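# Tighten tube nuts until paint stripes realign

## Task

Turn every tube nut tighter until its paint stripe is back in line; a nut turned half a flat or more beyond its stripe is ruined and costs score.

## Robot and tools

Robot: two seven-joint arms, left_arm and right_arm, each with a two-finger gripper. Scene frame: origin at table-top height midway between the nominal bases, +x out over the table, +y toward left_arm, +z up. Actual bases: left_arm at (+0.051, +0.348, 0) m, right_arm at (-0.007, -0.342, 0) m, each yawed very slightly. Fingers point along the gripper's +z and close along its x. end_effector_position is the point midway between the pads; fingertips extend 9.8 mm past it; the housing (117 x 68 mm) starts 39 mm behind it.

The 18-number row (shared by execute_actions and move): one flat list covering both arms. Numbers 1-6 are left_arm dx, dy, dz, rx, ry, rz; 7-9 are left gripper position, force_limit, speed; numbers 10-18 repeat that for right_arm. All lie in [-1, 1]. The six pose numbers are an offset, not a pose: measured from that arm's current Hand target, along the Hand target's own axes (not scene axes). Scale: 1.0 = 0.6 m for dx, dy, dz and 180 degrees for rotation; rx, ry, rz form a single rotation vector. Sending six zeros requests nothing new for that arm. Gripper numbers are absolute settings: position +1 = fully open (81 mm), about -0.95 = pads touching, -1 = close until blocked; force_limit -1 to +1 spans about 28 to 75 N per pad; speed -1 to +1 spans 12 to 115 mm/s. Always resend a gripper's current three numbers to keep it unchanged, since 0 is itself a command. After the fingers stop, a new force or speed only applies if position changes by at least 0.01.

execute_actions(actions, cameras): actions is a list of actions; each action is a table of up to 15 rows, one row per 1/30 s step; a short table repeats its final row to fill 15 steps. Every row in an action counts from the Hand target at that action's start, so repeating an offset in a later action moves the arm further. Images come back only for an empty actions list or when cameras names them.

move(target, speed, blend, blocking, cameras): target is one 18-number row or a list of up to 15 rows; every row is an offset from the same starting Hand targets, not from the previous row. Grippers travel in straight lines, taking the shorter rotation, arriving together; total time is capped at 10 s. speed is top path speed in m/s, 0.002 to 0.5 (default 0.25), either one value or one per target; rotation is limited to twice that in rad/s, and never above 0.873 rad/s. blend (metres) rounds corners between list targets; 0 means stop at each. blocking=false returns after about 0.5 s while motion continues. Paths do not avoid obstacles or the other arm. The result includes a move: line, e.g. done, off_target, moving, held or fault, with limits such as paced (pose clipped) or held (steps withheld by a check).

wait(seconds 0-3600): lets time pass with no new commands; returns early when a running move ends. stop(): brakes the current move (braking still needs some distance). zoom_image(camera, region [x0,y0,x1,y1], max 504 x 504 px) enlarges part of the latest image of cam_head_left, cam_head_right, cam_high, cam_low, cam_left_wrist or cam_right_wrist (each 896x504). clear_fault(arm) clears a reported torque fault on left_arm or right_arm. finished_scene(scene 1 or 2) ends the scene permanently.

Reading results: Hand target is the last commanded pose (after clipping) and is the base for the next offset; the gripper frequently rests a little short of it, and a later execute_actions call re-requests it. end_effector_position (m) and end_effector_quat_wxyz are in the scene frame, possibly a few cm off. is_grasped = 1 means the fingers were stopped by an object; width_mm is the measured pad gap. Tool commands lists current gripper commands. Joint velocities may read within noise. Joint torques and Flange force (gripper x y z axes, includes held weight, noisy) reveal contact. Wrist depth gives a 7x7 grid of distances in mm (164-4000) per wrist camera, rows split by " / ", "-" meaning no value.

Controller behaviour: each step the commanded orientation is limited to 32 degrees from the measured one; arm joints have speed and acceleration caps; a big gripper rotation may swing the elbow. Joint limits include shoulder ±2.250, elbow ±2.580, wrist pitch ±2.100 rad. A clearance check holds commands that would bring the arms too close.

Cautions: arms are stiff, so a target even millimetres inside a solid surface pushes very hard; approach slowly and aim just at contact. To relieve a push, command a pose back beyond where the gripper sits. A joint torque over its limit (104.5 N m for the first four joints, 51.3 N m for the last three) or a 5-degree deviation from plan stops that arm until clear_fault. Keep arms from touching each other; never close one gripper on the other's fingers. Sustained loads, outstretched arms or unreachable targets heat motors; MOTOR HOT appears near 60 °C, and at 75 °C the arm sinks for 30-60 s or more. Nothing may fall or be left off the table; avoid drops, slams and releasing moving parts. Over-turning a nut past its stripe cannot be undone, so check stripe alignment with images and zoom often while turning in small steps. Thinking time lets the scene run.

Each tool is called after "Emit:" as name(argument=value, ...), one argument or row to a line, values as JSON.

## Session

Emit:
execute_actions(
  actions=[],
)

Emit:
zoom_image(
  camera="cam_head_left",
  region=[380, 250, 680, 450],
)

Emit:
zoom_image(
  camera="cam_high",
  region=[290, 160, 540, 400],
)

Scene clock: 0.00 s.
left_arm: end_effector_position=(+0.0728, +0.5267, +0.2183) width_mm=80.7 is_grasped=0 end_effector_quat_wxyz=(-0.164, -0.040, +0.969, +0.180) | right_arm: end_effector_position=(+0.2694, -0.1224, +0.1061) width_mm=80.8 is_grasped=0 end_effector_quat_wxyz=(-0.099, -0.520, +0.847, +0.058)
Joint positions: left_arm=[-1.114 -0.221 0.253 2.554 -0.591 0.862 2.788] | right_arm=[-0.274 0.605 -0.543 1.941 0.197 0.854 3.36]
Joint velocities: within noise
Joint torques (N m): no reading
Flange force (N): no reading
Wrist depth (mm): cam_left_wrist=[281 294 307 321 334 352 374 / 289 303 318 331 345 366 385 / 297 313 328 343 358 376 399 / 306 321 338 353 371 390 419 / 316 332 348 362 381 405 432 / 323 341 355 377 397 417 446 / 334 352 370 390 411 441 472] | cam_right_wrist=[204 207 210 213 216 219 223 / 208 211 214 217 220 223 227 / 211 215 218 221 224 227 231 / 215 218 222 225 229 232 236 / 219 222 225 229 233 237 241 / 223 226 229 234 237 242 245 / 226 230 233 237 242 246 250]
Hand target: left_arm +0.0728, +0.5267, +0.2183; -0.164, -0.040, +0.969, +0.180 | right_arm +0.2694, -0.1224, +0.1061; -0.099, -0.520, +0.847, +0.058
Tool commands: left_gripper/position=+0.992 left_gripper/force_limit=+1.0 left_gripper/speed=+1.0 right_gripper/position=+0.994 right_gripper/force_limit=+1.0 right_gripper/speed=+1.0

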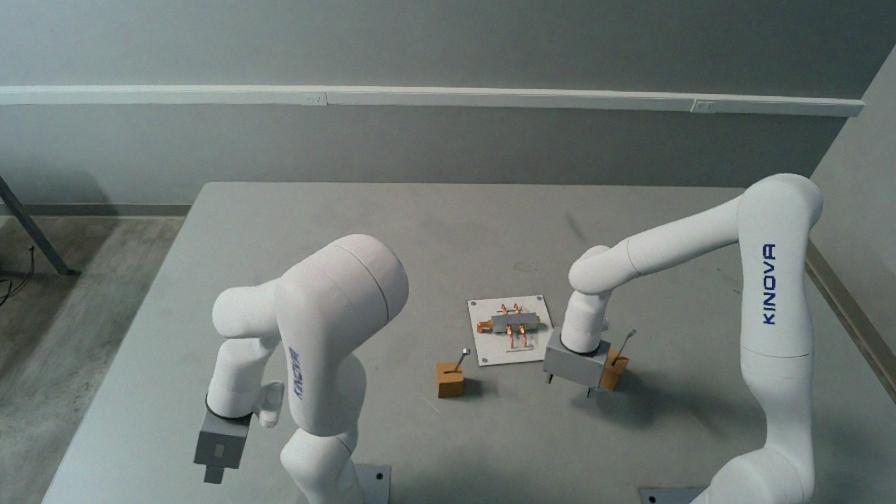

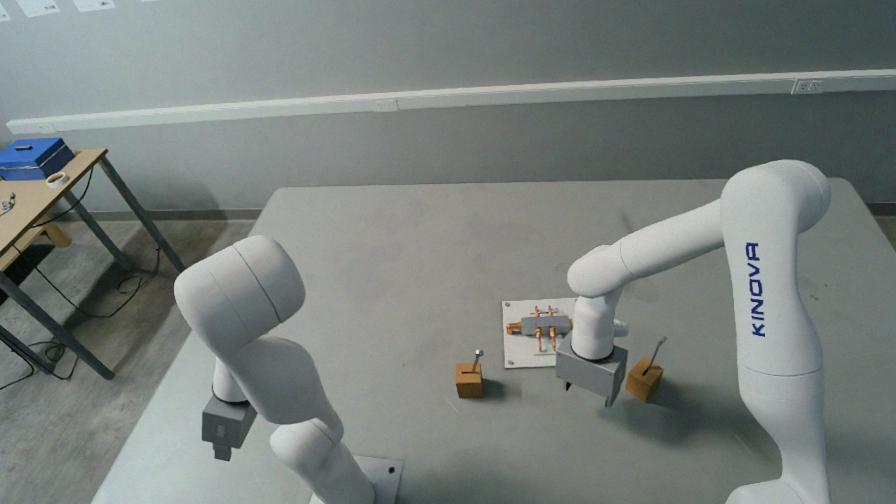

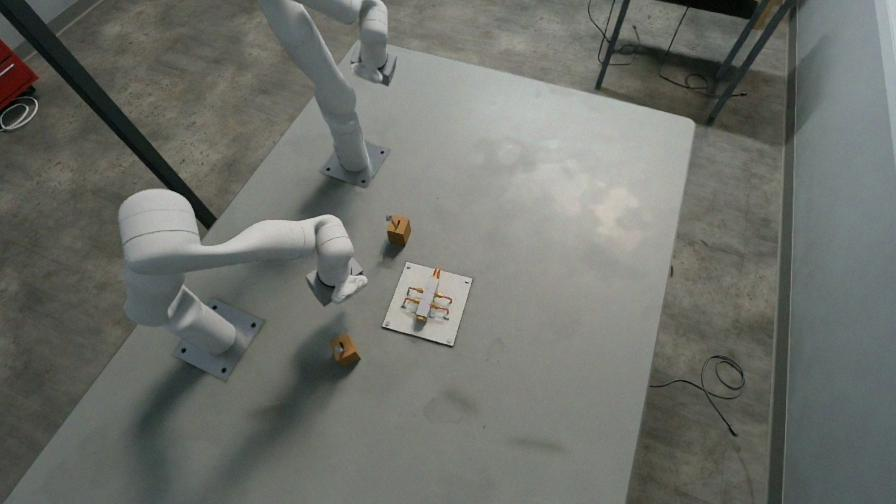

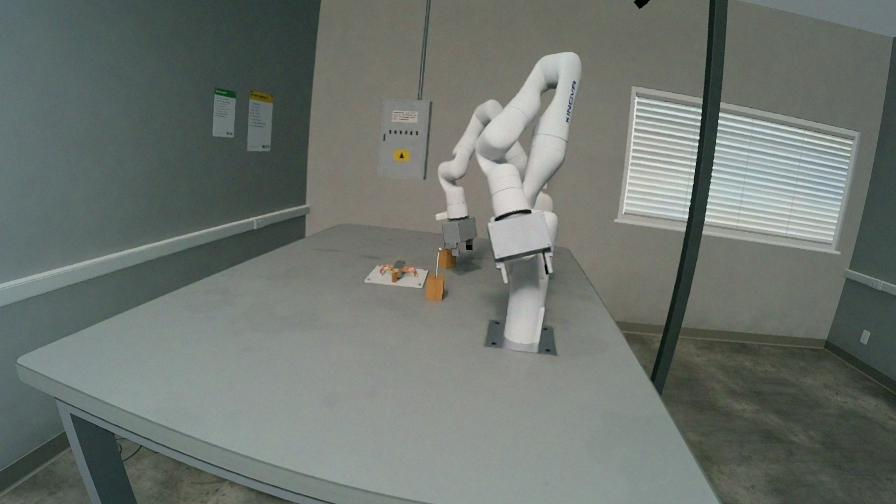

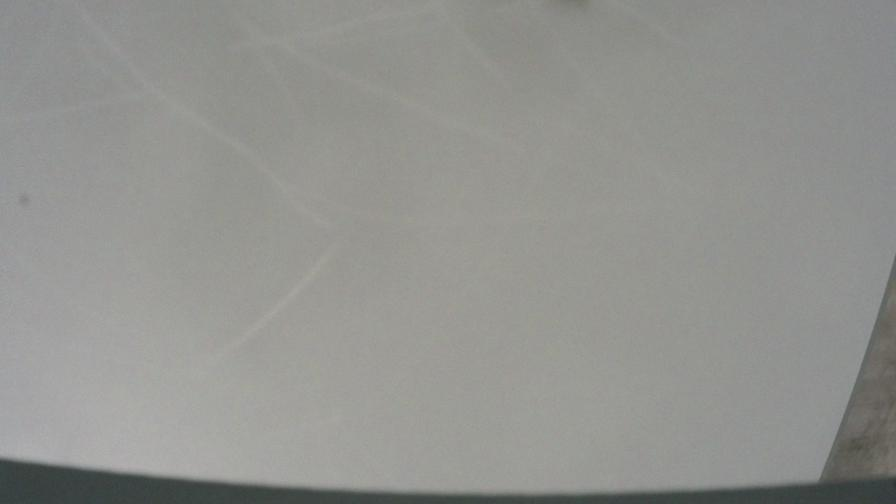

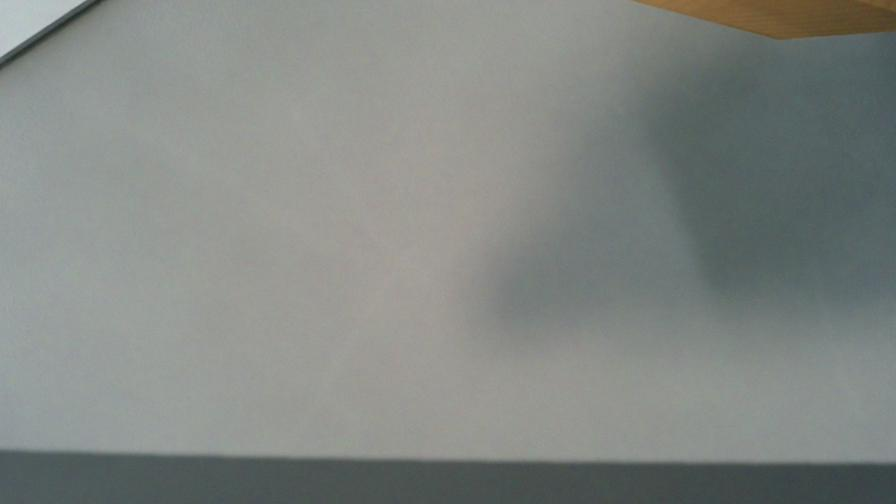

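Scaled by 1.680 from the camera's image (finer frame: 1280x720).

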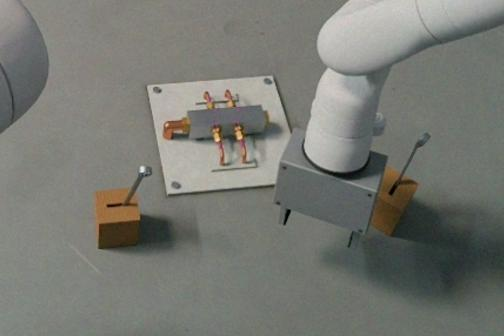

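Scaled by 2.016 from the camera's image (finer frame: 1280x720).

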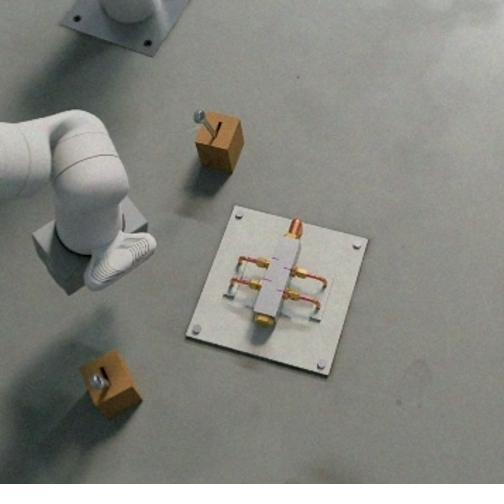

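Emit:
move(
  target=[
    [0,0,0,0,0,0,1,1,1,0.0322,0.0603,-0.2927,0,0,0,1,1,1],
    [0,0,0,0,0,0,1,1,1,0.2402,-0.0087,-0.284,0,0,0,1,1,1],
  ],
  blend=[0.03,0],
)

Emit:
move(
  target=[-0.2982,-0.6662,-0.7573,0.1156,-0.1053,0.0257,-0.23,1,1,0,0,0,0,0,0,1,1,1],
  speed=0.4,
  cameras=["cam_left_wrist","cam_head_left"],
)

Scene clock: 4.20 s.
left_arm: end_effector_position=(+0.0728, +0.5267, +0.2183) width_mm=81.0 is_grasped=0 end_effector_quat_wxyz=(-0.164, -0.040, +0.969, +0.180) | right_arm: end_effector_position=(+0.2492, -0.2526, +0.2863) width_mm=81.0 is_grasped=0 end_effector_quat_wxyz=(-0.099, -0.520, +0.847, +0.058)
Joint positions: left_arm=[-1.114 -0.221 0.253 2.554 -0.591 0.862 2.788] | right_arm=[0.103 0.142 -0.536 1.873 -0.016 1.358 3.833]
Joint torques (N m): left_arm=[-0.15 -2.3 1.64 -6.72 -1.32 0.62 0.39] | right_arm=[-0.54 -9.82 -1.67 -7.61 -0.74 0.8 0.07]
Flange force (N): left_arm=[9.3 5.7 -2.3] | right_arm=[1.0 -2.2 -1.0]
Wrist depth (mm): cam_left_wrist=[281 294 308 321 335 352 373 / 290 302 318 331 347 366 384 / 298 312 327 342 358 375 399 / 306 322 338 354 372 390 418 / 315 332 346 364 381 405 432 / 322 340 356 377 395 417 446 / 333 352 369 390 412 438 474] | cam_right_wrist=[374 375 320 389 395 401 408 / 380 382 327 396 403 409 415 / 388 394 399 406 411 417 424 / 393 400 406 412 419 426 434 / 401 407 412 419 426 433 441 / 407 415 420 427 434 442 449 / 415 421 428 435 443 450 457]
Hand target: left_arm +0.0728, +0.5267, +0.2183; -0.164, -0.040, +0.969, +0.180 | right_arm +0.2492, -0.2526, +0.2863; -0.099, -0.520, +0.847, +0.058
Off the commanded pose: left_arm 0.000 m, 0 deg | right_arm 0.000 m, 0 deg.
move: done; blend cut to 0 m at target 1

Scene clock: 5.27 s.
left_arm: end_effector_position=(+0.1180, +0.4593, +0.2387) width_mm=30.0 is_grasped=0 end_effector_quat_wxyz=(-0.139, -0.029, +0.978, +0.151) | right_arm: end_effector_position=(+0.2491, -0.2526, +0.2863) width_mm=81.0 is_grasped=0 end_effector_quat_wxyz=(-0.099, -0.520, +0.847, +0.058)
Joint positions: left_arm=[-0.965 -0.322 0.42 2.464 -0.309 1.09 2.816] | right_arm=[0.103 0.142 -0.536 1.873 -0.016 1.358 3.833]
Joint torques (N m): left_arm=[-0.18 -0.71 1.27 -7.35 -1.31 0.63 0.41] | right_arm=[-0.53 -9.81 -1.67 -7.6 -0.76 0.82 0.06]
Flange force (N): left_arm=[9.1 6.6 -1.6] | right_arm=[1.0 -2.2 -1.0]
Wrist depth (mm): cam_left_wrist=[306 317 330 246 182 - - / 312 325 337 350 204 - - / 322 335 347 362 372 - - / 330 344 356 373 385 400 - / 336 351 363 380 396 411 - / 345 360 374 391 406 426 448 / 353 369 381 399 420 442 470] | cam_right_wrist=[373 376 320 389 396 401 409 / 380 381 327 397 403 408 415 / 386 393 398 405 411 417 424 / 394 399 406 413 417 426 432 / 400 406 412 419 426 433 441 / 407 413 420 426 434 441 449 / 414 421 427 435 441 450 458]
Hand target: left_arm +0.1180, +0.4593, +0.2387; -0.139, -0.029, +0.978, +0.151 (not the last commanded pose) | right_arm +0.2491, -0.2526, +0.2863; -0.099, -0.520, +0.847, +0.058
Off the commanded pose: left_arm 0.548 m, 24 deg | right_arm 0.000 m, 0 deg.
move: held (left_arm; a check stopped the path); limits=held
pose unreachable (left arm): on one or more control steps of this call, first in action 0 (counted from 0), this arm could not follow its commanded pose, so it was not sent that pose on those steps. It may still have moved: this result reports where it is.
cause: moving toward the commanded pose would bring two parts of the arm too close to each other (its gripper and another part of the arm, with joints 3 (upper arm roll) to 7 (wrist roll) between them, 25 mm apart when it was first held).
Images, in order (width x height): cam_head_left 896x504, cam_left_wrist 896x504.

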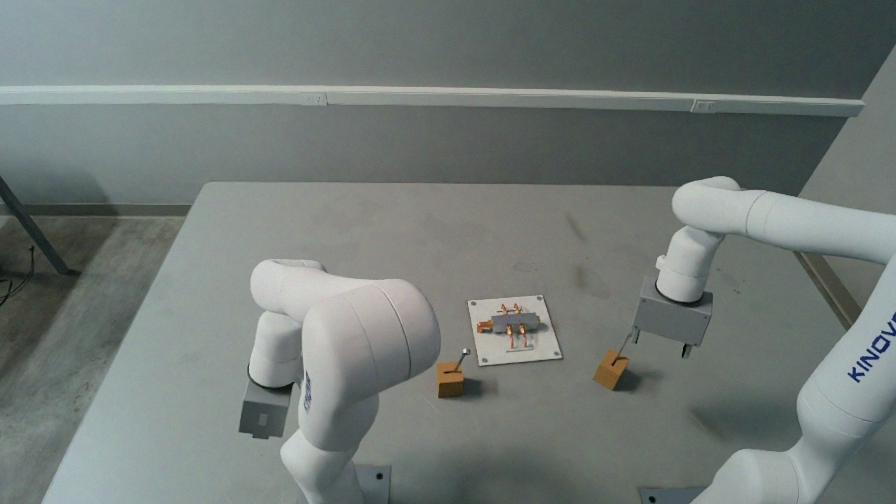

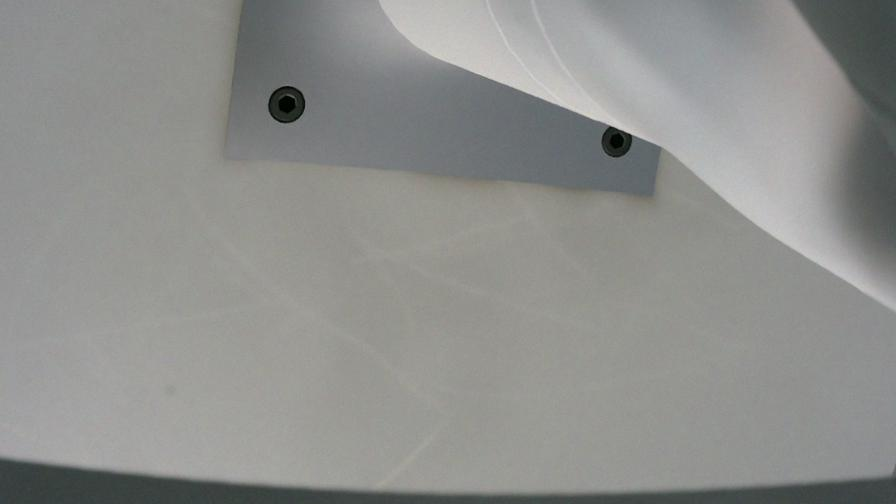

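Emit:
move(
  target=[
    [-0.3468,0.0545,-0.3,0.05,-0.045,0.009,-0.23,1,1,0,0,0,0,0,0,1,1,1],
    [-0.2998,-0.6032,-0.615,0.0968,-0.0891,0.0186,-0.23,1,1,0,0,0,0,0,0,1,1,1],
  ],
  speed=0.35,
  blend=[0.05,0],
  cameras=["cam_left_wrist","cam_head_left"],
)

Scene clock: 8.77 s.
left_arm: end_effector_position=(+0.3997, +0.0262, +0.4193) width_mm=30.0 is_grasped=0 end_effector_quat_wxyz=(+0.000, +0.000, +1.000, +0.000) | right_arm: end_effector_position=(+0.2491, -0.2526, +0.2863) width_mm=81.0 is_grasped=0 end_effector_quat_wxyz=(-0.099, -0.520, +0.847, +0.058)
Joint positions: left_arm=[0.183 0.5 0.939 1.075 -0.403 1.74 4.154] | right_arm=[0.103 0.142 -0.536 1.873 -0.016 1.358 3.833]
Joint torques (N m): left_arm=[-0.25 -15.92 5.05 -8.4 -0.2 0.05 0.42] | right_arm=[-0.6 -9.8 -1.67 -7.62 -0.77 0.82 0.05]
Flange force (N): left_arm=[-1.6 -1.0 -1.7] | right_arm=[1.2 -2.3 -1.0]
Wrist depth (mm): cam_left_wrist=[553 552 553 554 552 555 555 / 551 545 545 546 552 555 553 / 552 544 505 544 550 553 554 / 546 541 544 543 549 552 552 / 548 541 543 542 549 552 552 / 547 541 543 541 549 549 549 / 542 548 544 550 548 549 549] | cam_right_wrist=[374 377 320 389 396 401 409 / 380 382 326 396 403 409 414 / 388 392 398 405 411 418 423 / 393 399 406 412 420 425 433 / 400 406 412 420 424 434 442 / 407 414 420 427 434 441 450 / 413 420 427 436 443 448 458]
Hand target: left_arm +0.3997, +0.0262, +0.4193; +0.000, +0.000, +1.000, +0.000 | right_arm +0.2491, -0.2526, +0.2863; -0.099, -0.520, +0.847, +0.058
Off the commanded pose: left_arm 0.000 m, 0 deg | right_arm 0.000 m, 0 deg.
move: done
Images, in order (width x height): cam_head_left 896x504, cam_left_wrist 896x504.

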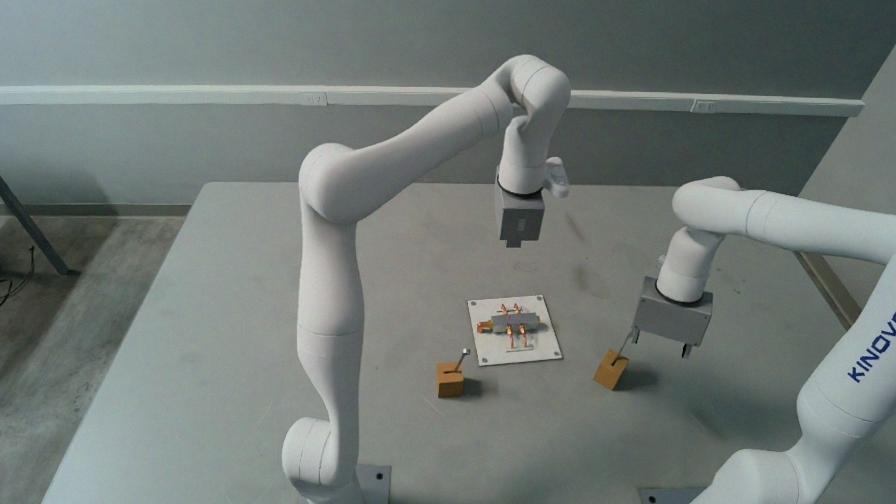

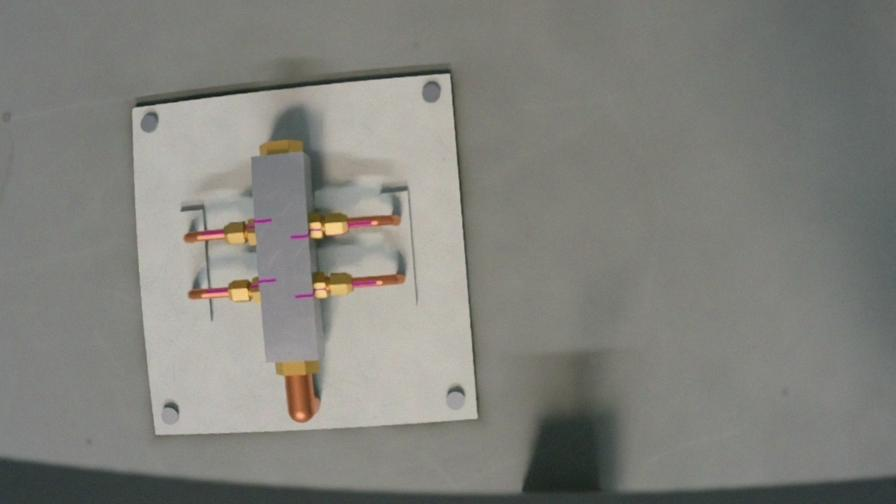

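Emit:
move(
  target=[0.15,0.273,0.232,0,0,0,-0.23,1,1,0,0,0,0,0,0,1,1,1],
  cameras=["cam_left_wrist"],
)

Emit:
zoom_image(
  camera="cam_left_wrist",
  region=[300, 100, 600, 400],
)

Scene clock: 11.47 s.
left_arm: end_effector_position=(+0.3096, +0.1900, +0.2802) width_mm=30.0 is_grasped=0 end_effector_quat_wxyz=(+0.000, +0.000, +1.000, +0.000) | right_arm: end_effector_position=(+0.2491, -0.2526, +0.2863) width_mm=81.0 is_grasped=0 end_effector_quat_wxyz=(-0.099, -0.520, +0.847, +0.058)
Joint positions: left_arm=[-0.479 0.033 0.963 1.988 -0.03 1.135 3.664] | right_arm=[0.103 0.142 -0.536 1.873 -0.016 1.358 3.833]
Joint torques (N m): left_arm=[-0.21 -4.78 2 -8.41 -0.13 0.03 0.42] | right_arm=[-0.59 -9.76 -1.64 -7.63 -0.74 0.81 0.07]
Flange force (N): left_arm=[2.9 6.1 -3.7] | right_arm=[1.2 -2.1 -1.0]
Wrist depth (mm): cam_left_wrist=[405 406 412 413 413 414 414 / 406 410 412 412 411 412 412 / 410 412 411 412 411 411 411 / 411 412 410 341 410 410 411 / 409 409 410 341 410 411 410 / 408 407 409 409 409 407 411 / 409 407 407 409 408 409 409] | cam_right_wrist=[374 377 320 390 394 401 408 / 381 382 327 397 402 409 416 / 387 393 399 405 411 418 423 / 394 400 406 412 419 426 434 / 401 407 413 420 426 433 440 / 408 414 420 426 434 442 449 / 415 421 428 435 443 450 456]
Hand target: left_arm +0.3096, +0.1900, +0.2802; +0.000, +0.000, +1.000, +0.000 | right_arm +0.2491, -0.2526, +0.2863; -0.099, -0.520, +0.847, +0.058
Off the commanded pose: left_arm 0.000 m, 0 deg | right_arm 0.000 m, 0 deg.
move: done

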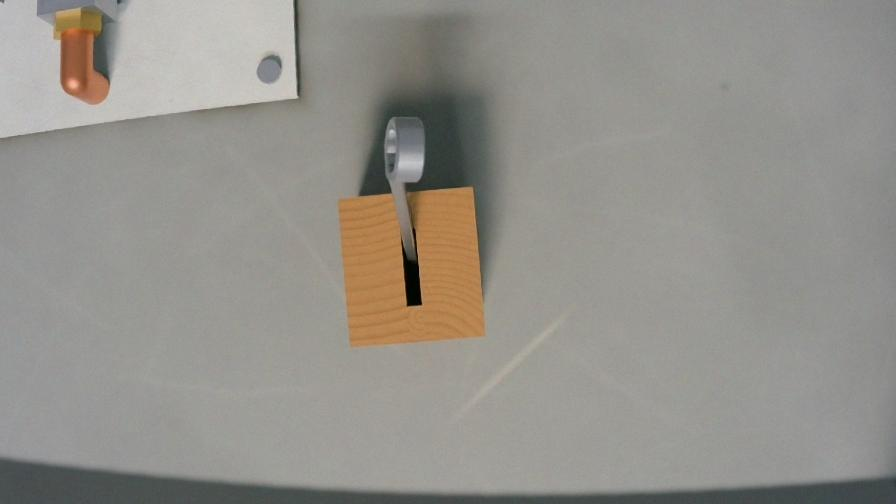

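Scaled by 1.680 from the camera's image (finer frame: 1280x720).

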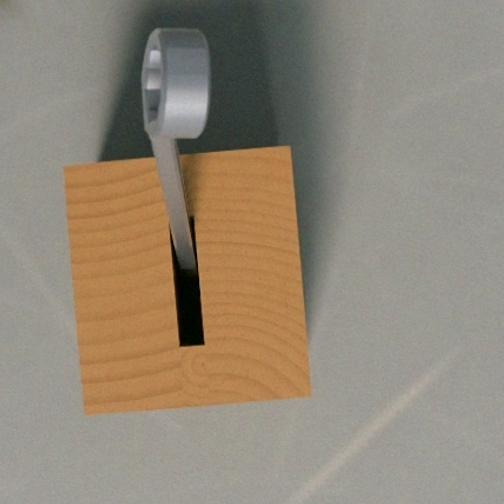

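Emit:
move(
  target=[-0.3173,-0.335,0.125,-0.1306,0.1306,-0.4877,-0.23,1,1,-0.026,-0.1372,-0.0205,0.0756,0.0443,-0.6465,1,1,1],
  speed=0.3,
  cameras=["cam_left_wrist","cam_right_wrist"],
)

Emit:
zoom_image(
  camera="cam_left_wrist",
  region=[380, 60, 620, 340],
)

Scene clock: 17.17 s.
left_arm: end_effector_position=(+0.5000, -0.0109, +0.2051) width_mm=30.0 is_grasped=0 end_effector_quat_wxyz=(+0.183, +0.683, -0.683, -0.183) | right_arm: end_effector_position=(+0.3303, -0.2759, +0.2801) width_mm=81.0 is_grasped=0 end_effector_quat_wxyz=(+0.000, +1.000, +0.000, +0.000)
Joint positions: left_arm=[0.379 1.155 0.523 0.479 -0.145 1.978 5.418] | right_arm=[0.367 0.189 -0.767 1.842 0.142 1.165 5.859]
Joint torques (N m): left_arm=[-0.29 -26.34 4.71 -7.09 0.69 1.38 0.4] | right_arm=[-0.6 -10.18 -2.25 -8.33 -0.57 0.12 0.06]
Flange force (N): left_arm=no reading | right_arm=[1.6 1.7 -0.3]
Wrist depth (mm): cam_left_wrist=[288 287 283 283 283 283 283 / 299 296 295 294 289 292 298 / 317 313 289 272 268 272 312 / 332 329 281 275 274 277 327 / 349 344 341 332 333 340 343 / 367 362 353 353 354 365 366 / 377 377 383 382 381 386 381] | cam_right_wrist=[411 410 410 409 408 403 403 / 411 410 409 409 408 408 408 / 410 411 410 410 409 409 408 / 411 410 410 410 410 410 409 / 411 410 409 342 409 408 409 / 411 410 410 410 407 408 408 / 409 408 409 409 407 408 407]
Hand target: left_arm +0.5000, -0.0109, +0.2051; +0.183, +0.683, -0.683, -0.183 | right_arm +0.3303, -0.2759, +0.2801; +0.000, +1.000, +0.000, +0.000
Off the commanded pose: left_arm 0.000 m, 0 deg | right_arm 0.000 m, 0 deg.
move: done

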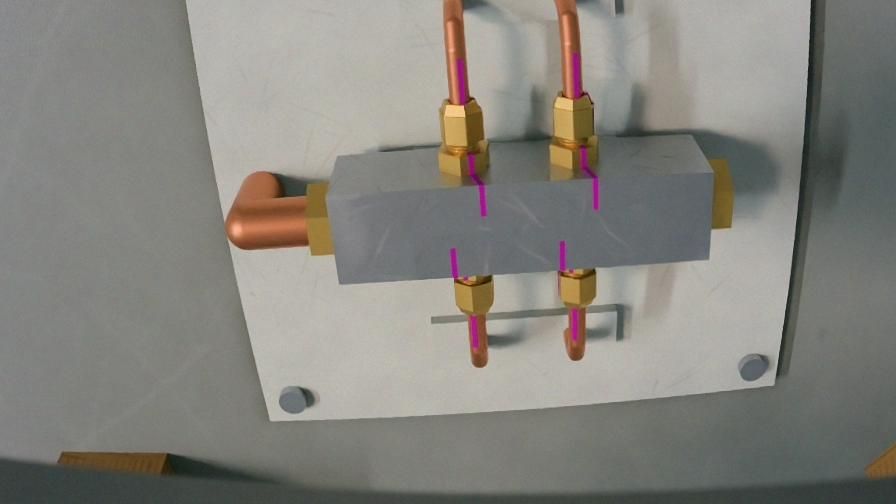

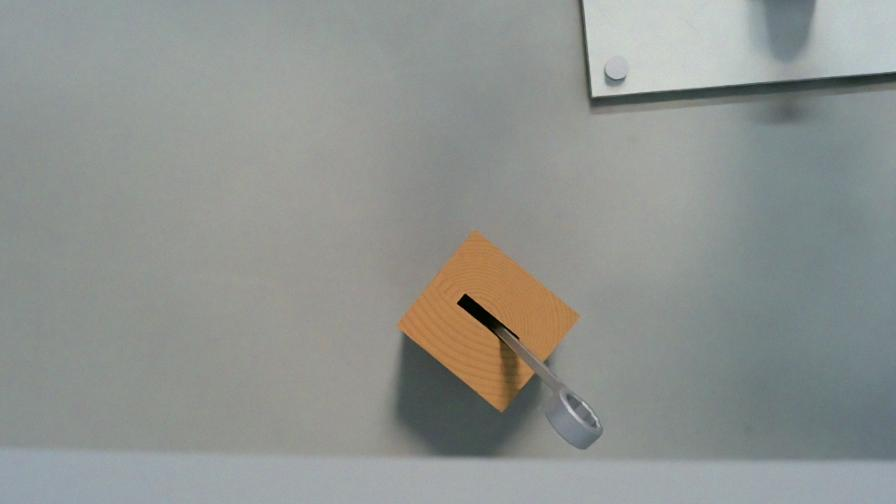

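Scaled by 1.800 from the camera's image (finer frame: 1280x720).

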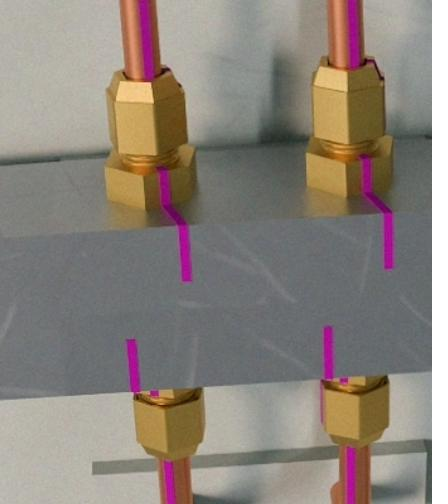

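Emit:
zoom_image(
  camera="cam_left_wrist",
  region=[430, 230, 510, 330],
)

Emit:
zoom_image(
  camera="cam_left_wrist",
  region=[535, 225, 615, 325],
)

Emit:
zoom_image(
  camera="cam_left_wrist",
  region=[420, 80, 500, 190],
)

Emit:
zoom_image(
  camera="cam_left_wrist",
  region=[535, 75, 615, 185],
)

Scaled by 5.040 from the camera's image (finer frame: 1280x720).

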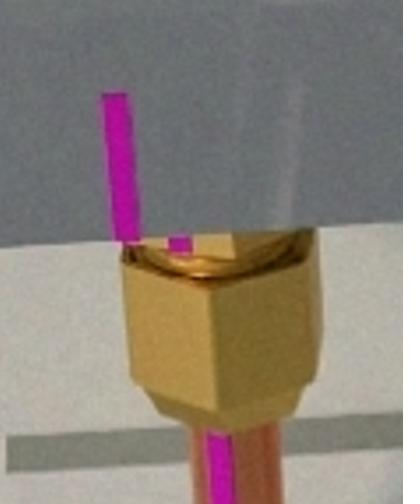

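Scaled by 5.040 from the camera's image (finer frame: 1280x720).

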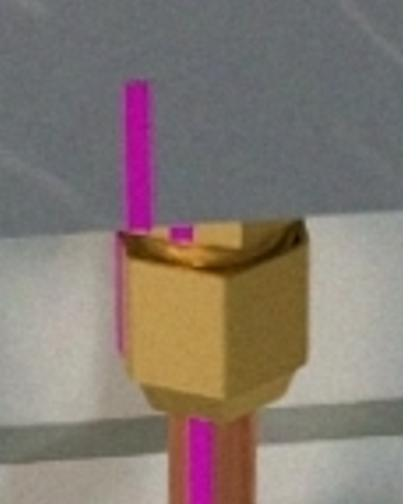

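Scaled by 4.582 from the camera's image (finer frame: 1280x720).

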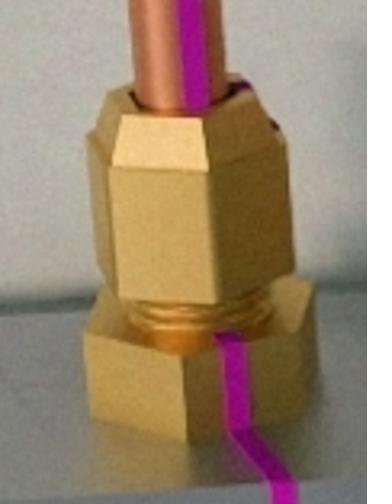

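Scaled by 4.582 from the camera's image (finer frame: 1280x720).

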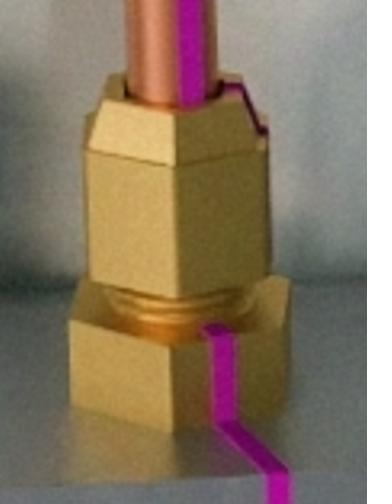

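Emit:
zoom_image(
  camera="cam_right_wrist",
  region=[440, 280, 640, 460],
)

Scaled by 2.520 from the camera's image (finer frame: 1280x720).

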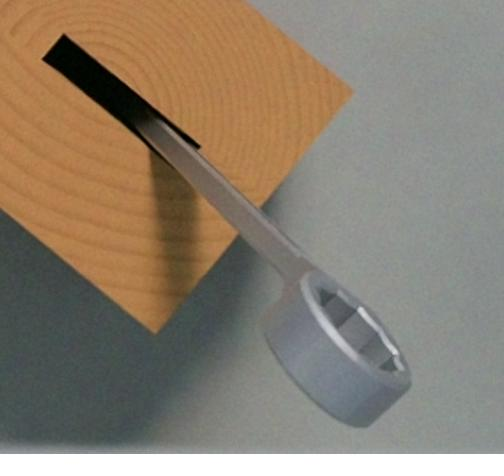

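Emit:
move(
  target=[
    [0,0,0,0,0,0,-0.23,0,0.5,-0.1172,-0.4598,0.0668,0.456,0.3211,0.4331,1,1,1],
    [0,0,0,0,0,0,-0.23,0,0.5,-0.1438,-0.6565,0.2918,0.456,0.3211,0.4331,1,1,1],
  ],
  blend=[0.02,0],
  cameras=["cam_right_wrist","cam_head_left","cam_high"],
)

Scene clock: 30.53 s.
left_arm: end_effector_position=(+0.5000, -0.0109, +0.2051) width_mm=30.0 is_grasped=0 end_effector_quat_wxyz=(+0.183, +0.683, -0.683, -0.183) | right_arm: end_effector_position=(+0.2439, +0.1180, +0.1052) width_mm=81.0 is_grasped=0 end_effector_quat_wxyz=(+0.579, -0.445, +0.549, -0.407)
Joint positions: left_arm=[0.379 1.155 0.523 0.479 -0.145 1.978 5.418] | right_arm=[-1.559 1.269 -0.264 1.75 -4.654 1.818 7.721]
Joint torques (N m): left_arm=[-0.26 -26.37 4.65 -7.05 0.69 1.31 0.38] | right_arm=[-0.53 -21.4 0.27 -0.95 -0.01 3.43 0.07]
Flange force (N): left_arm=no reading | right_arm=[-1.2 1.0 2.8]
Wrist depth (mm): cam_left_wrist=[288 287 284 283 283 283 283 / 300 297 296 292 289 293 299 / 317 314 288 272 268 272 312 / 331 328 281 274 275 277 326 / 349 343 340 333 332 339 343 / 367 362 353 353 353 365 365 / 378 377 382 380 380 385 380] | cam_right_wrist=[1827 1807 1792 1768 390 388 1713 / 1822 1812 1822 1802 1773 1745 1736 / 1852 1827 1832 1797 1763 1745 1731 / 1847 1812 1822 1797 1768 1773 1731 / 1857 1827 1797 1792 1754 1700 798 / 1873 1842 1759 933 792 654 567 / 1797 931 765 623 555 363 343]
Hand target: left_arm +0.5000, -0.0109, +0.2051; +0.183, +0.683, -0.683, -0.183 | right_arm +0.2439, +0.1180, +0.1052; +0.579, -0.445, +0.549, -0.407
Off the commanded pose: left_arm 0.000 m, 0 deg | right_arm 0.000 m, 0 deg.
move: done; blend cut to 0 m at target 1; limits=paced
Images, in order (width x height): cam_head_left 896x504, cam_high 896x504, cam_right_wrist 896x504.

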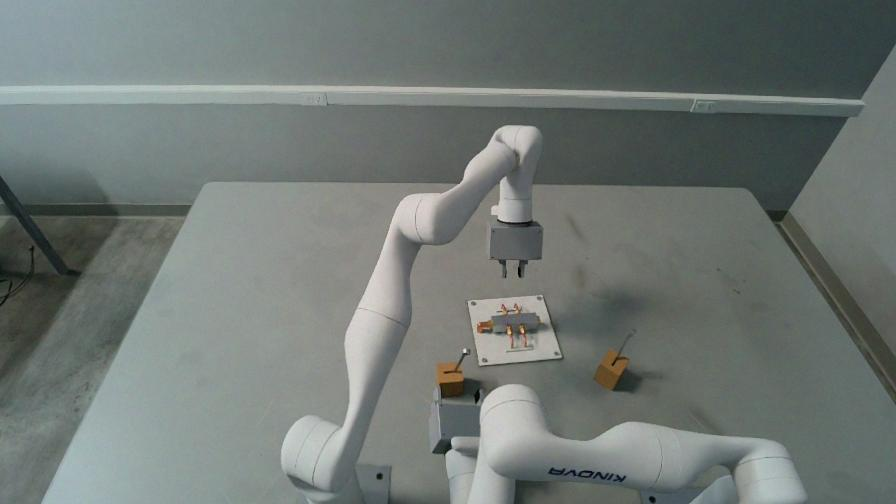

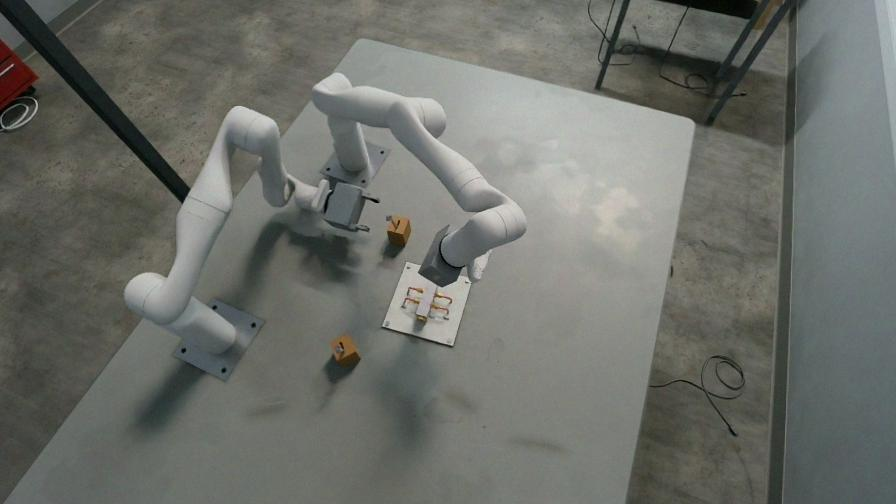

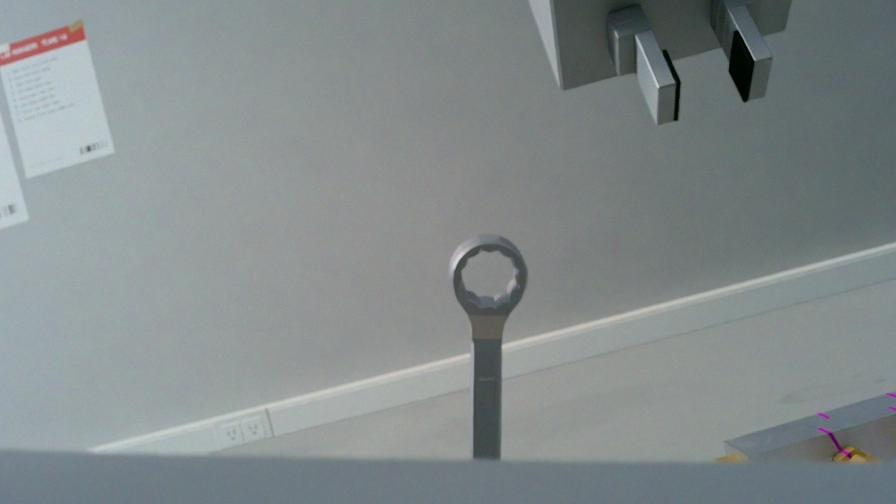

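Emit:
move(
  target=[0,0,0,0,0,0,-0.23,0,0.5,0.015,0,0.083,0,0,0,1,1,1],
  speed=0.12,
  cameras=["cam_right_wrist"],
)

Emit:
zoom_image(
  camera="cam_right_wrist",
  region=[370, 220, 530, 460],
)

Scene clock: 31.80 s.
left_arm: end_effector_position=(+0.5000, -0.0109, +0.2051) width_mm=30.0 is_grasped=0 end_effector_quat_wxyz=(+0.183, +0.683, -0.683, -0.183) | right_arm: end_effector_position=(+0.2942, +0.1128, +0.1028) width_mm=81.0 is_grasped=0 end_effector_quat_wxyz=(+0.579, -0.445, +0.549, -0.407)
Joint positions: left_arm=[0.379 1.155 0.523 0.479 -0.145 1.978 5.418] | right_arm=[-1.478 1.266 -0.215 1.772 -4.569 1.76 7.714]
Joint torques (N m): left_arm=[-0.27 -26.37 4.62 -7.09 0.72 1.38 0.42] | right_arm=[-0.67 -21.44 0.79 -1.02 -0.03 3.44 0.08]
Flange force (N): left_arm=no reading | right_arm=[-1.0 0.8 3.1]
Wrist depth (mm): cam_left_wrist=[288 287 285 283 283 283 283 / 300 296 296 292 289 292 299 / 317 313 288 271 268 272 311 / 331 328 281 274 274 277 327 / 349 345 341 332 332 339 343 / 366 362 352 354 352 365 364 / 378 377 382 380 381 386 380] | cam_right_wrist=[1797 1768 1754 1736 362 330 1670 / 1787 1792 1759 1740 1722 1679 1691 / 1802 1787 1749 1745 1727 1722 1674 / 1778 1778 1745 1749 1722 1687 1696 / 1797 1797 1759 1754 1727 1658 789 / 1817 1787 1718 1687 738 643 549 / 1754 918 755 641 535 475 294]
Hand target: left_arm +0.5000, -0.0109, +0.2051; +0.183, +0.683, -0.683, -0.183 | right_arm +0.2942, +0.1128, +0.1028; +0.579, -0.445, +0.549, -0.407
Off the commanded pose: left_arm 0.000 m, 0 deg | right_arm 0.000 m, 0 deg.
move: done

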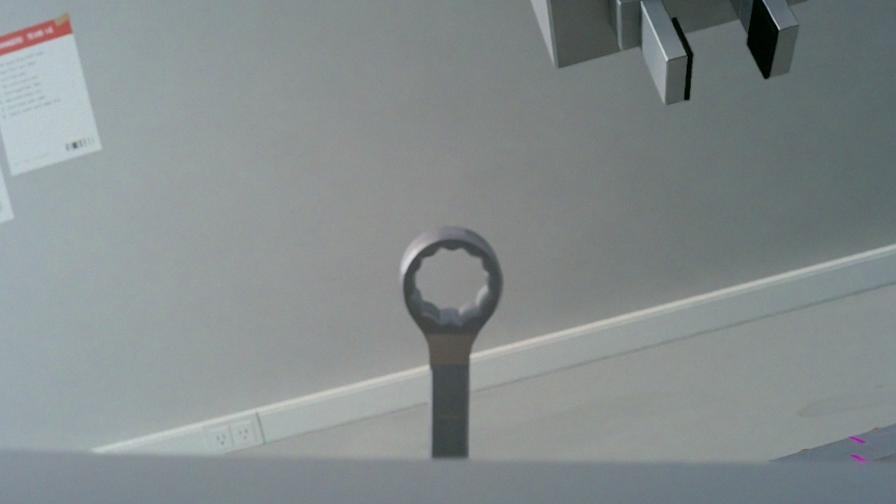

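Scaled by 2.100 from the camera's image (finer frame: 1280x720).

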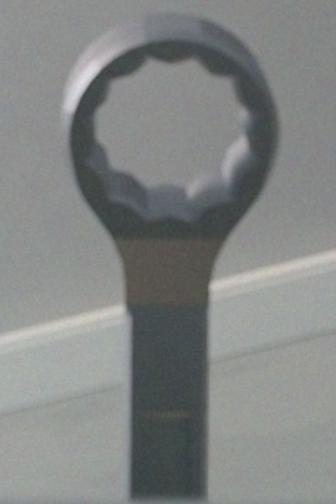

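Emit:
move(
  target=[0,0,0,0,0,0,-0.23,0,0.5,0.0008,-0.0048,0.0423,0,0,0,1,1,1],
  speed=0.08,
)

Emit:
move(
  target=[0,0,0,0,0,0,-0.23,0,0.5,0,0,0,0,0,0,-0.98,1,-0.7],
  cameras=["cam_right_wrist"],
)

Scene clock: 32.97 s.
left_arm: end_effector_position=(+0.5000, -0.0109, +0.2051) width_mm=30.0 is_grasped=0 end_effector_quat_wxyz=(+0.183, +0.683, -0.683, -0.183) | right_arm: end_effector_position=(+0.3196, +0.1133, +0.1054) width_mm=81.0 is_grasped=0 end_effector_quat_wxyz=(+0.579, -0.445, +0.549, -0.407)
Joint positions: left_arm=[0.379 1.155 0.523 0.479 -0.145 1.978 5.418] | right_arm=[-1.438 1.258 -0.189 1.77 -4.524 1.728 7.727]
Joint torques (N m): left_arm=[-0.2 -26.34 4.74 -7.07 0.75 1.35 0.4] | right_arm=[-0.46 -21.61 0.92 -1.3 -0.01 3.44 0.08]
Flange force (N): left_arm=no reading | right_arm=[-0.8 0.7 3.0]
Wrist depth (mm): cam_left_wrist=[288 287 284 283 283 282 284 / 301 297 296 292 289 292 298 / 318 313 289 272 268 272 313 / 331 328 281 274 274 278 326 / 349 345 340 332 332 340 342 / 367 363 352 354 354 366 366 / 377 377 381 381 381 385 380] | cam_right_wrist=[1754 1759 1722 1704 341 312 1625 / 1778 1745 1727 1709 1700 1687 1653 / 1773 1740 1736 1691 1683 1683 1662 / 1773 1759 1718 1722 1704 1679 1674 / 1768 1759 1745 1709 1704 1621 797 / 1778 1759 1736 1666 822 638 556 / 1731 933 746 650 555 481 427]
Hand target: left_arm +0.5000, -0.0109, +0.2051; +0.183, +0.683, -0.683, -0.183 | right_arm +0.3196, +0.1133, +0.1054; +0.579, -0.445, +0.549, -0.407
Off the commanded pose: left_arm 0.000 m, 0 deg | right_arm 0.000 m, 0 deg.
move: done

Scene clock: 35.93 s.
left_arm: end_effector_position=(+0.5000, -0.0109, +0.2051) width_mm=30.0 is_grasped=0 end_effector_quat_wxyz=(+0.183, +0.683, -0.683, -0.183) | right_arm: end_effector_position=(+0.3196, +0.1133, +0.1055) width_mm=6.4 is_grasped=1 end_effector_quat_wxyz=(+0.579, -0.445, +0.549, -0.407)
Joint positions: left_arm=[0.379 1.155 0.523 0.479 -0.145 1.978 5.418] | right_arm=[-1.438 1.258 -0.189 1.77 -4.524 1.728 7.727]
Joint torques (N m): left_arm=[-0.28 -26.31 4.66 -7.06 0.76 1.36 0.43] | right_arm=[-0.6 -21.9 0.95 -1.4 0.08 3.49 0.03]
Flange force (N): left_arm=no reading | right_arm=[-0.5 1.1 3.0]
Wrist depth (mm): cam_left_wrist=[288 287 284 284 283 283 283 / 300 296 296 293 289 292 298 / 317 314 288 272 268 273 311 / 333 329 281 274 275 277 327 / 348 344 341 331 332 339 343 / 368 362 353 354 352 365 365 / 377 376 381 383 381 385 380] | cam_right_wrist=[1773 1731 1736 1709 341 313 1649 / 1768 1759 1722 1704 1704 1691 1666 / 1773 1749 1749 1718 1696 1674 1658 / 1787 1768 1727 1727 1691 1679 1666 / 1768 1754 1731 1727 1696 1629 799 / 1797 1745 1740 1666 817 638 556 / 1722 930 767 650 553 484 427]
Hand target: left_arm +0.5000, -0.0109, +0.2051; +0.183, +0.683, -0.683, -0.183 | right_arm +0.3196, +0.1133, +0.1054; +0.579, -0.445, +0.549, -0.407
Off the commanded pose: left_arm 0.000 m, 0 deg | right_arm 0.000 m, 0 deg.
move: done

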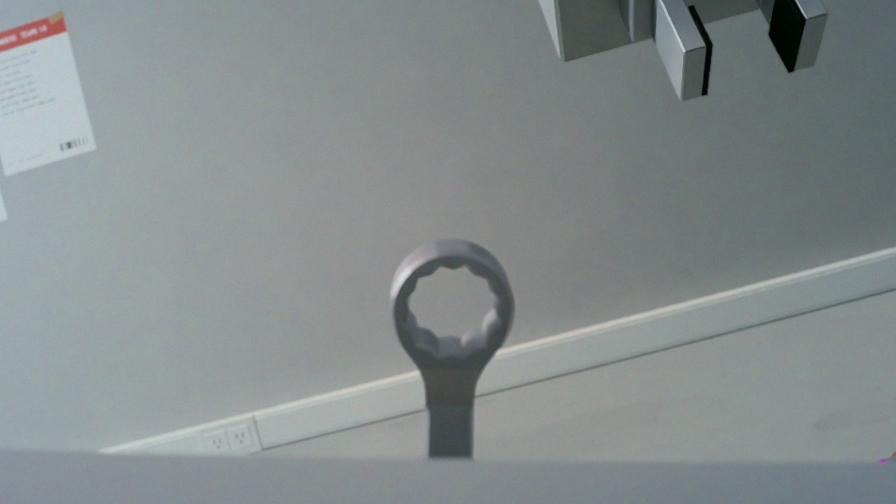

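Emit:
move(
  target=[
    [0,0,0,0,0,0,-0.23,0,0.5,-0.0136,-0.0481,0,0,0,0,-0.98,1,-0.7],
  ],
  speed=0.05,
)

Emit:
move(
  target=[
    [0,0,0,0,0,0,-0.23,0,0.5,-0.0364,-0.1282,0,0,0,0,-0.98,1,-0.7],
  ],
  speed=0.1,
)

Emit:
move(
  target=[
    [0,0,0,0,0,0,-0.23,0,0.5,0.2167,0.0262,0.2163,0,-0.0044,-0.171,-0.98,1,-0.7],
  ],
  speed=0.15,
  cameras=["cam_left_wrist","cam_right_wrist"],
)

Scene clock: 39.33 s.
left_arm: end_effector_position=(+0.5000, -0.0109, +0.2051) width_mm=30.0 is_grasped=0 end_effector_quat_wxyz=(+0.183, +0.683, -0.683, -0.183) | right_arm: end_effector_position=(+0.3196, +0.1132, +0.1354) width_mm=6.4 is_grasped=1 end_effector_quat_wxyz=(+0.579, -0.445, +0.549, -0.407)
Joint positions: left_arm=[0.379 1.155 0.523 0.479 -0.145 1.978 5.418] | right_arm=[-1.435 1.186 -0.195 1.808 -4.531 1.724 7.76]
Joint torques (N m): left_arm=[-0.17 -26.33 4.69 -7.16 0.74 1.39 0.42] | right_arm=[-0.54 -21.72 0.9 -1.61 0.13 3.54 0.07]
Flange force (N): left_arm=no reading | right_arm=[-0.7 1.3 3.1]
Wrist depth (mm): cam_left_wrist=[288 287 283 283 283 283 283 / 300 297 296 292 289 293 300 / 317 314 289 272 268 272 312 / 332 327 281 275 275 277 325 / 349 344 341 332 332 340 342 / 368 364 352 353 353 366 364 / 377 376 380 381 380 386 381] | cam_right_wrist=[1768 1749 1722 1727 314 309 304 / 1782 1763 1740 1718 348 309 314 / 1749 1749 1731 1704 1696 1670 1666 / 1778 1759 1740 1709 1700 1691 1666 / 1773 1745 1749 1709 1709 1637 1613 / 1773 1759 1745 1674 1637 751 668 / 1773 1713 874 764 663 580 510]
Hand target: left_arm +0.5000, -0.0109, +0.2051; +0.183, +0.683, -0.683, -0.183 | right_arm +0.3196, +0.1132, +0.1354; +0.579, -0.445, +0.549, -0.407
Off the commanded pose: left_arm 0.000 m, 0 deg | right_arm 0.000 m, 0 deg.
move: done

Scene clock: 40.47 s.
left_arm: end_effector_position=(+0.5000, -0.0109, +0.2051) width_mm=30.0 is_grasped=0 end_effector_quat_wxyz=(+0.183, +0.683, -0.683, -0.183) | right_arm: end_effector_position=(+0.3195, +0.1133, +0.2154) width_mm=6.4 is_grasped=1 end_effector_quat_wxyz=(+0.579, -0.445, +0.549, -0.407)
Joint positions: left_arm=[0.379 1.155 0.523 0.479 -0.145 1.978 5.418] | right_arm=[-1.427 0.993 -0.21 1.877 -4.548 1.706 7.881]
Joint torques (N m): left_arm=[-0.19 -26.32 4.71 -7.07 0.74 1.35 0.44] | right_arm=[-0.53 -20.87 0.61 -2.69 0.56 3.44 0.08]
Flange force (N): left_arm=no reading | right_arm=[-0.8 0.7 3.0]
Wrist depth (mm): cam_left_wrist=[287 286 283 284 284 283 283 / 300 296 296 292 289 292 299 / 317 314 289 272 268 272 312 / 332 328 281 275 274 277 326 / 349 345 340 332 332 340 343 / 367 363 352 354 353 365 365 / 377 376 381 380 381 386 381] | cam_right_wrist=[1778 1759 1745 1718 394 333 321 / 1759 1731 1722 1718 325 314 303 / 1792 1763 1740 1718 332 300 294 / 1763 1736 1727 1722 360 305 310 / 1792 1754 1749 1713 1700 325 1617 / 1797 1754 1740 1718 1700 1662 1645 / 1778 1768 1700 1713 1704 806 737]
Hand target: left_arm +0.5000, -0.0109, +0.2051; +0.183, +0.683, -0.683, -0.183 | right_arm +0.3195, +0.1133, +0.2154; +0.579, -0.445, +0.549, -0.407
Off the commanded pose: left_arm 0.000 m, 0 deg | right_arm 0.000 m, 0 deg.
move: done

Scene clock: 42.60 s.
left_arm: end_effector_position=(+0.5000, -0.0109, +0.2051) width_mm=30.0 is_grasped=0 end_effector_quat_wxyz=(+0.183, +0.683, -0.683, -0.183) | right_arm: end_effector_position=(+0.4573, +0.0017, +0.1649) width_mm=6.4 is_grasped=1 end_effector_quat_wxyz=(-0.454, +0.578, -0.407, +0.543)
Joint positions: left_arm=[0.379 1.155 0.523 0.479 -0.145 1.978 5.418] | right_arm=[-1.183 1.093 0.022 2.087 -4.209 1.573 8.072]
Joint torques (N m): left_arm=[-0.18 -26.29 4.62 -7.07 0.7 1.32 0.4] | right_arm=[-0.53 -19.97 2.39 -0.94 -0.66 3.59 0.05]
Flange force (N): left_arm=no reading | right_arm=[0.4 0.6 3.8]
Wrist depth (mm): cam_left_wrist=[288 287 283 284 283 283 283 / 300 297 296 293 290 292 298 / 317 313 288 272 268 272 313 / 332 329 281 275 274 278 326 / 349 344 340 332 331 339 342 / 367 362 352 345 354 365 365 / 377 375 376 375 380 385 379] | cam_right_wrist=[1645 1629 - 167 168 170 172 / 1658 1621 - 178 170 - - / 1653 1621 219 179 186 174 169 / 1633 1613 1594 - 206 172 183 / 1590 1625 1605 1564 - 179 - / 738 1609 - 1556 1553 1535 1500 / 573 660 753 1560 - 1521 1507]
Hand target: left_arm +0.5000, -0.0109, +0.2051; +0.183, +0.683, -0.683, -0.183 | right_arm +0.4573, +0.0017, +0.1649; -0.454, +0.578, -0.407, +0.543
Off the commanded pose: left_arm 0.000 m, 0 deg | right_arm 0.000 m, 0 deg.
move: done

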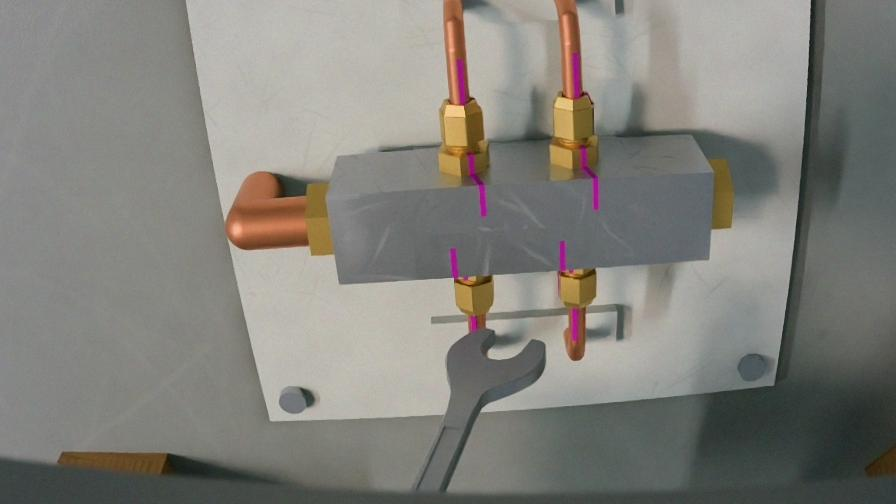

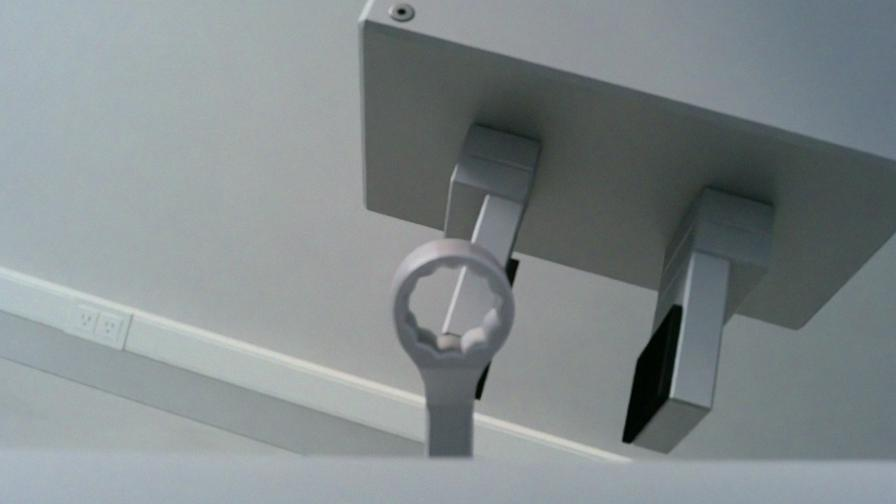

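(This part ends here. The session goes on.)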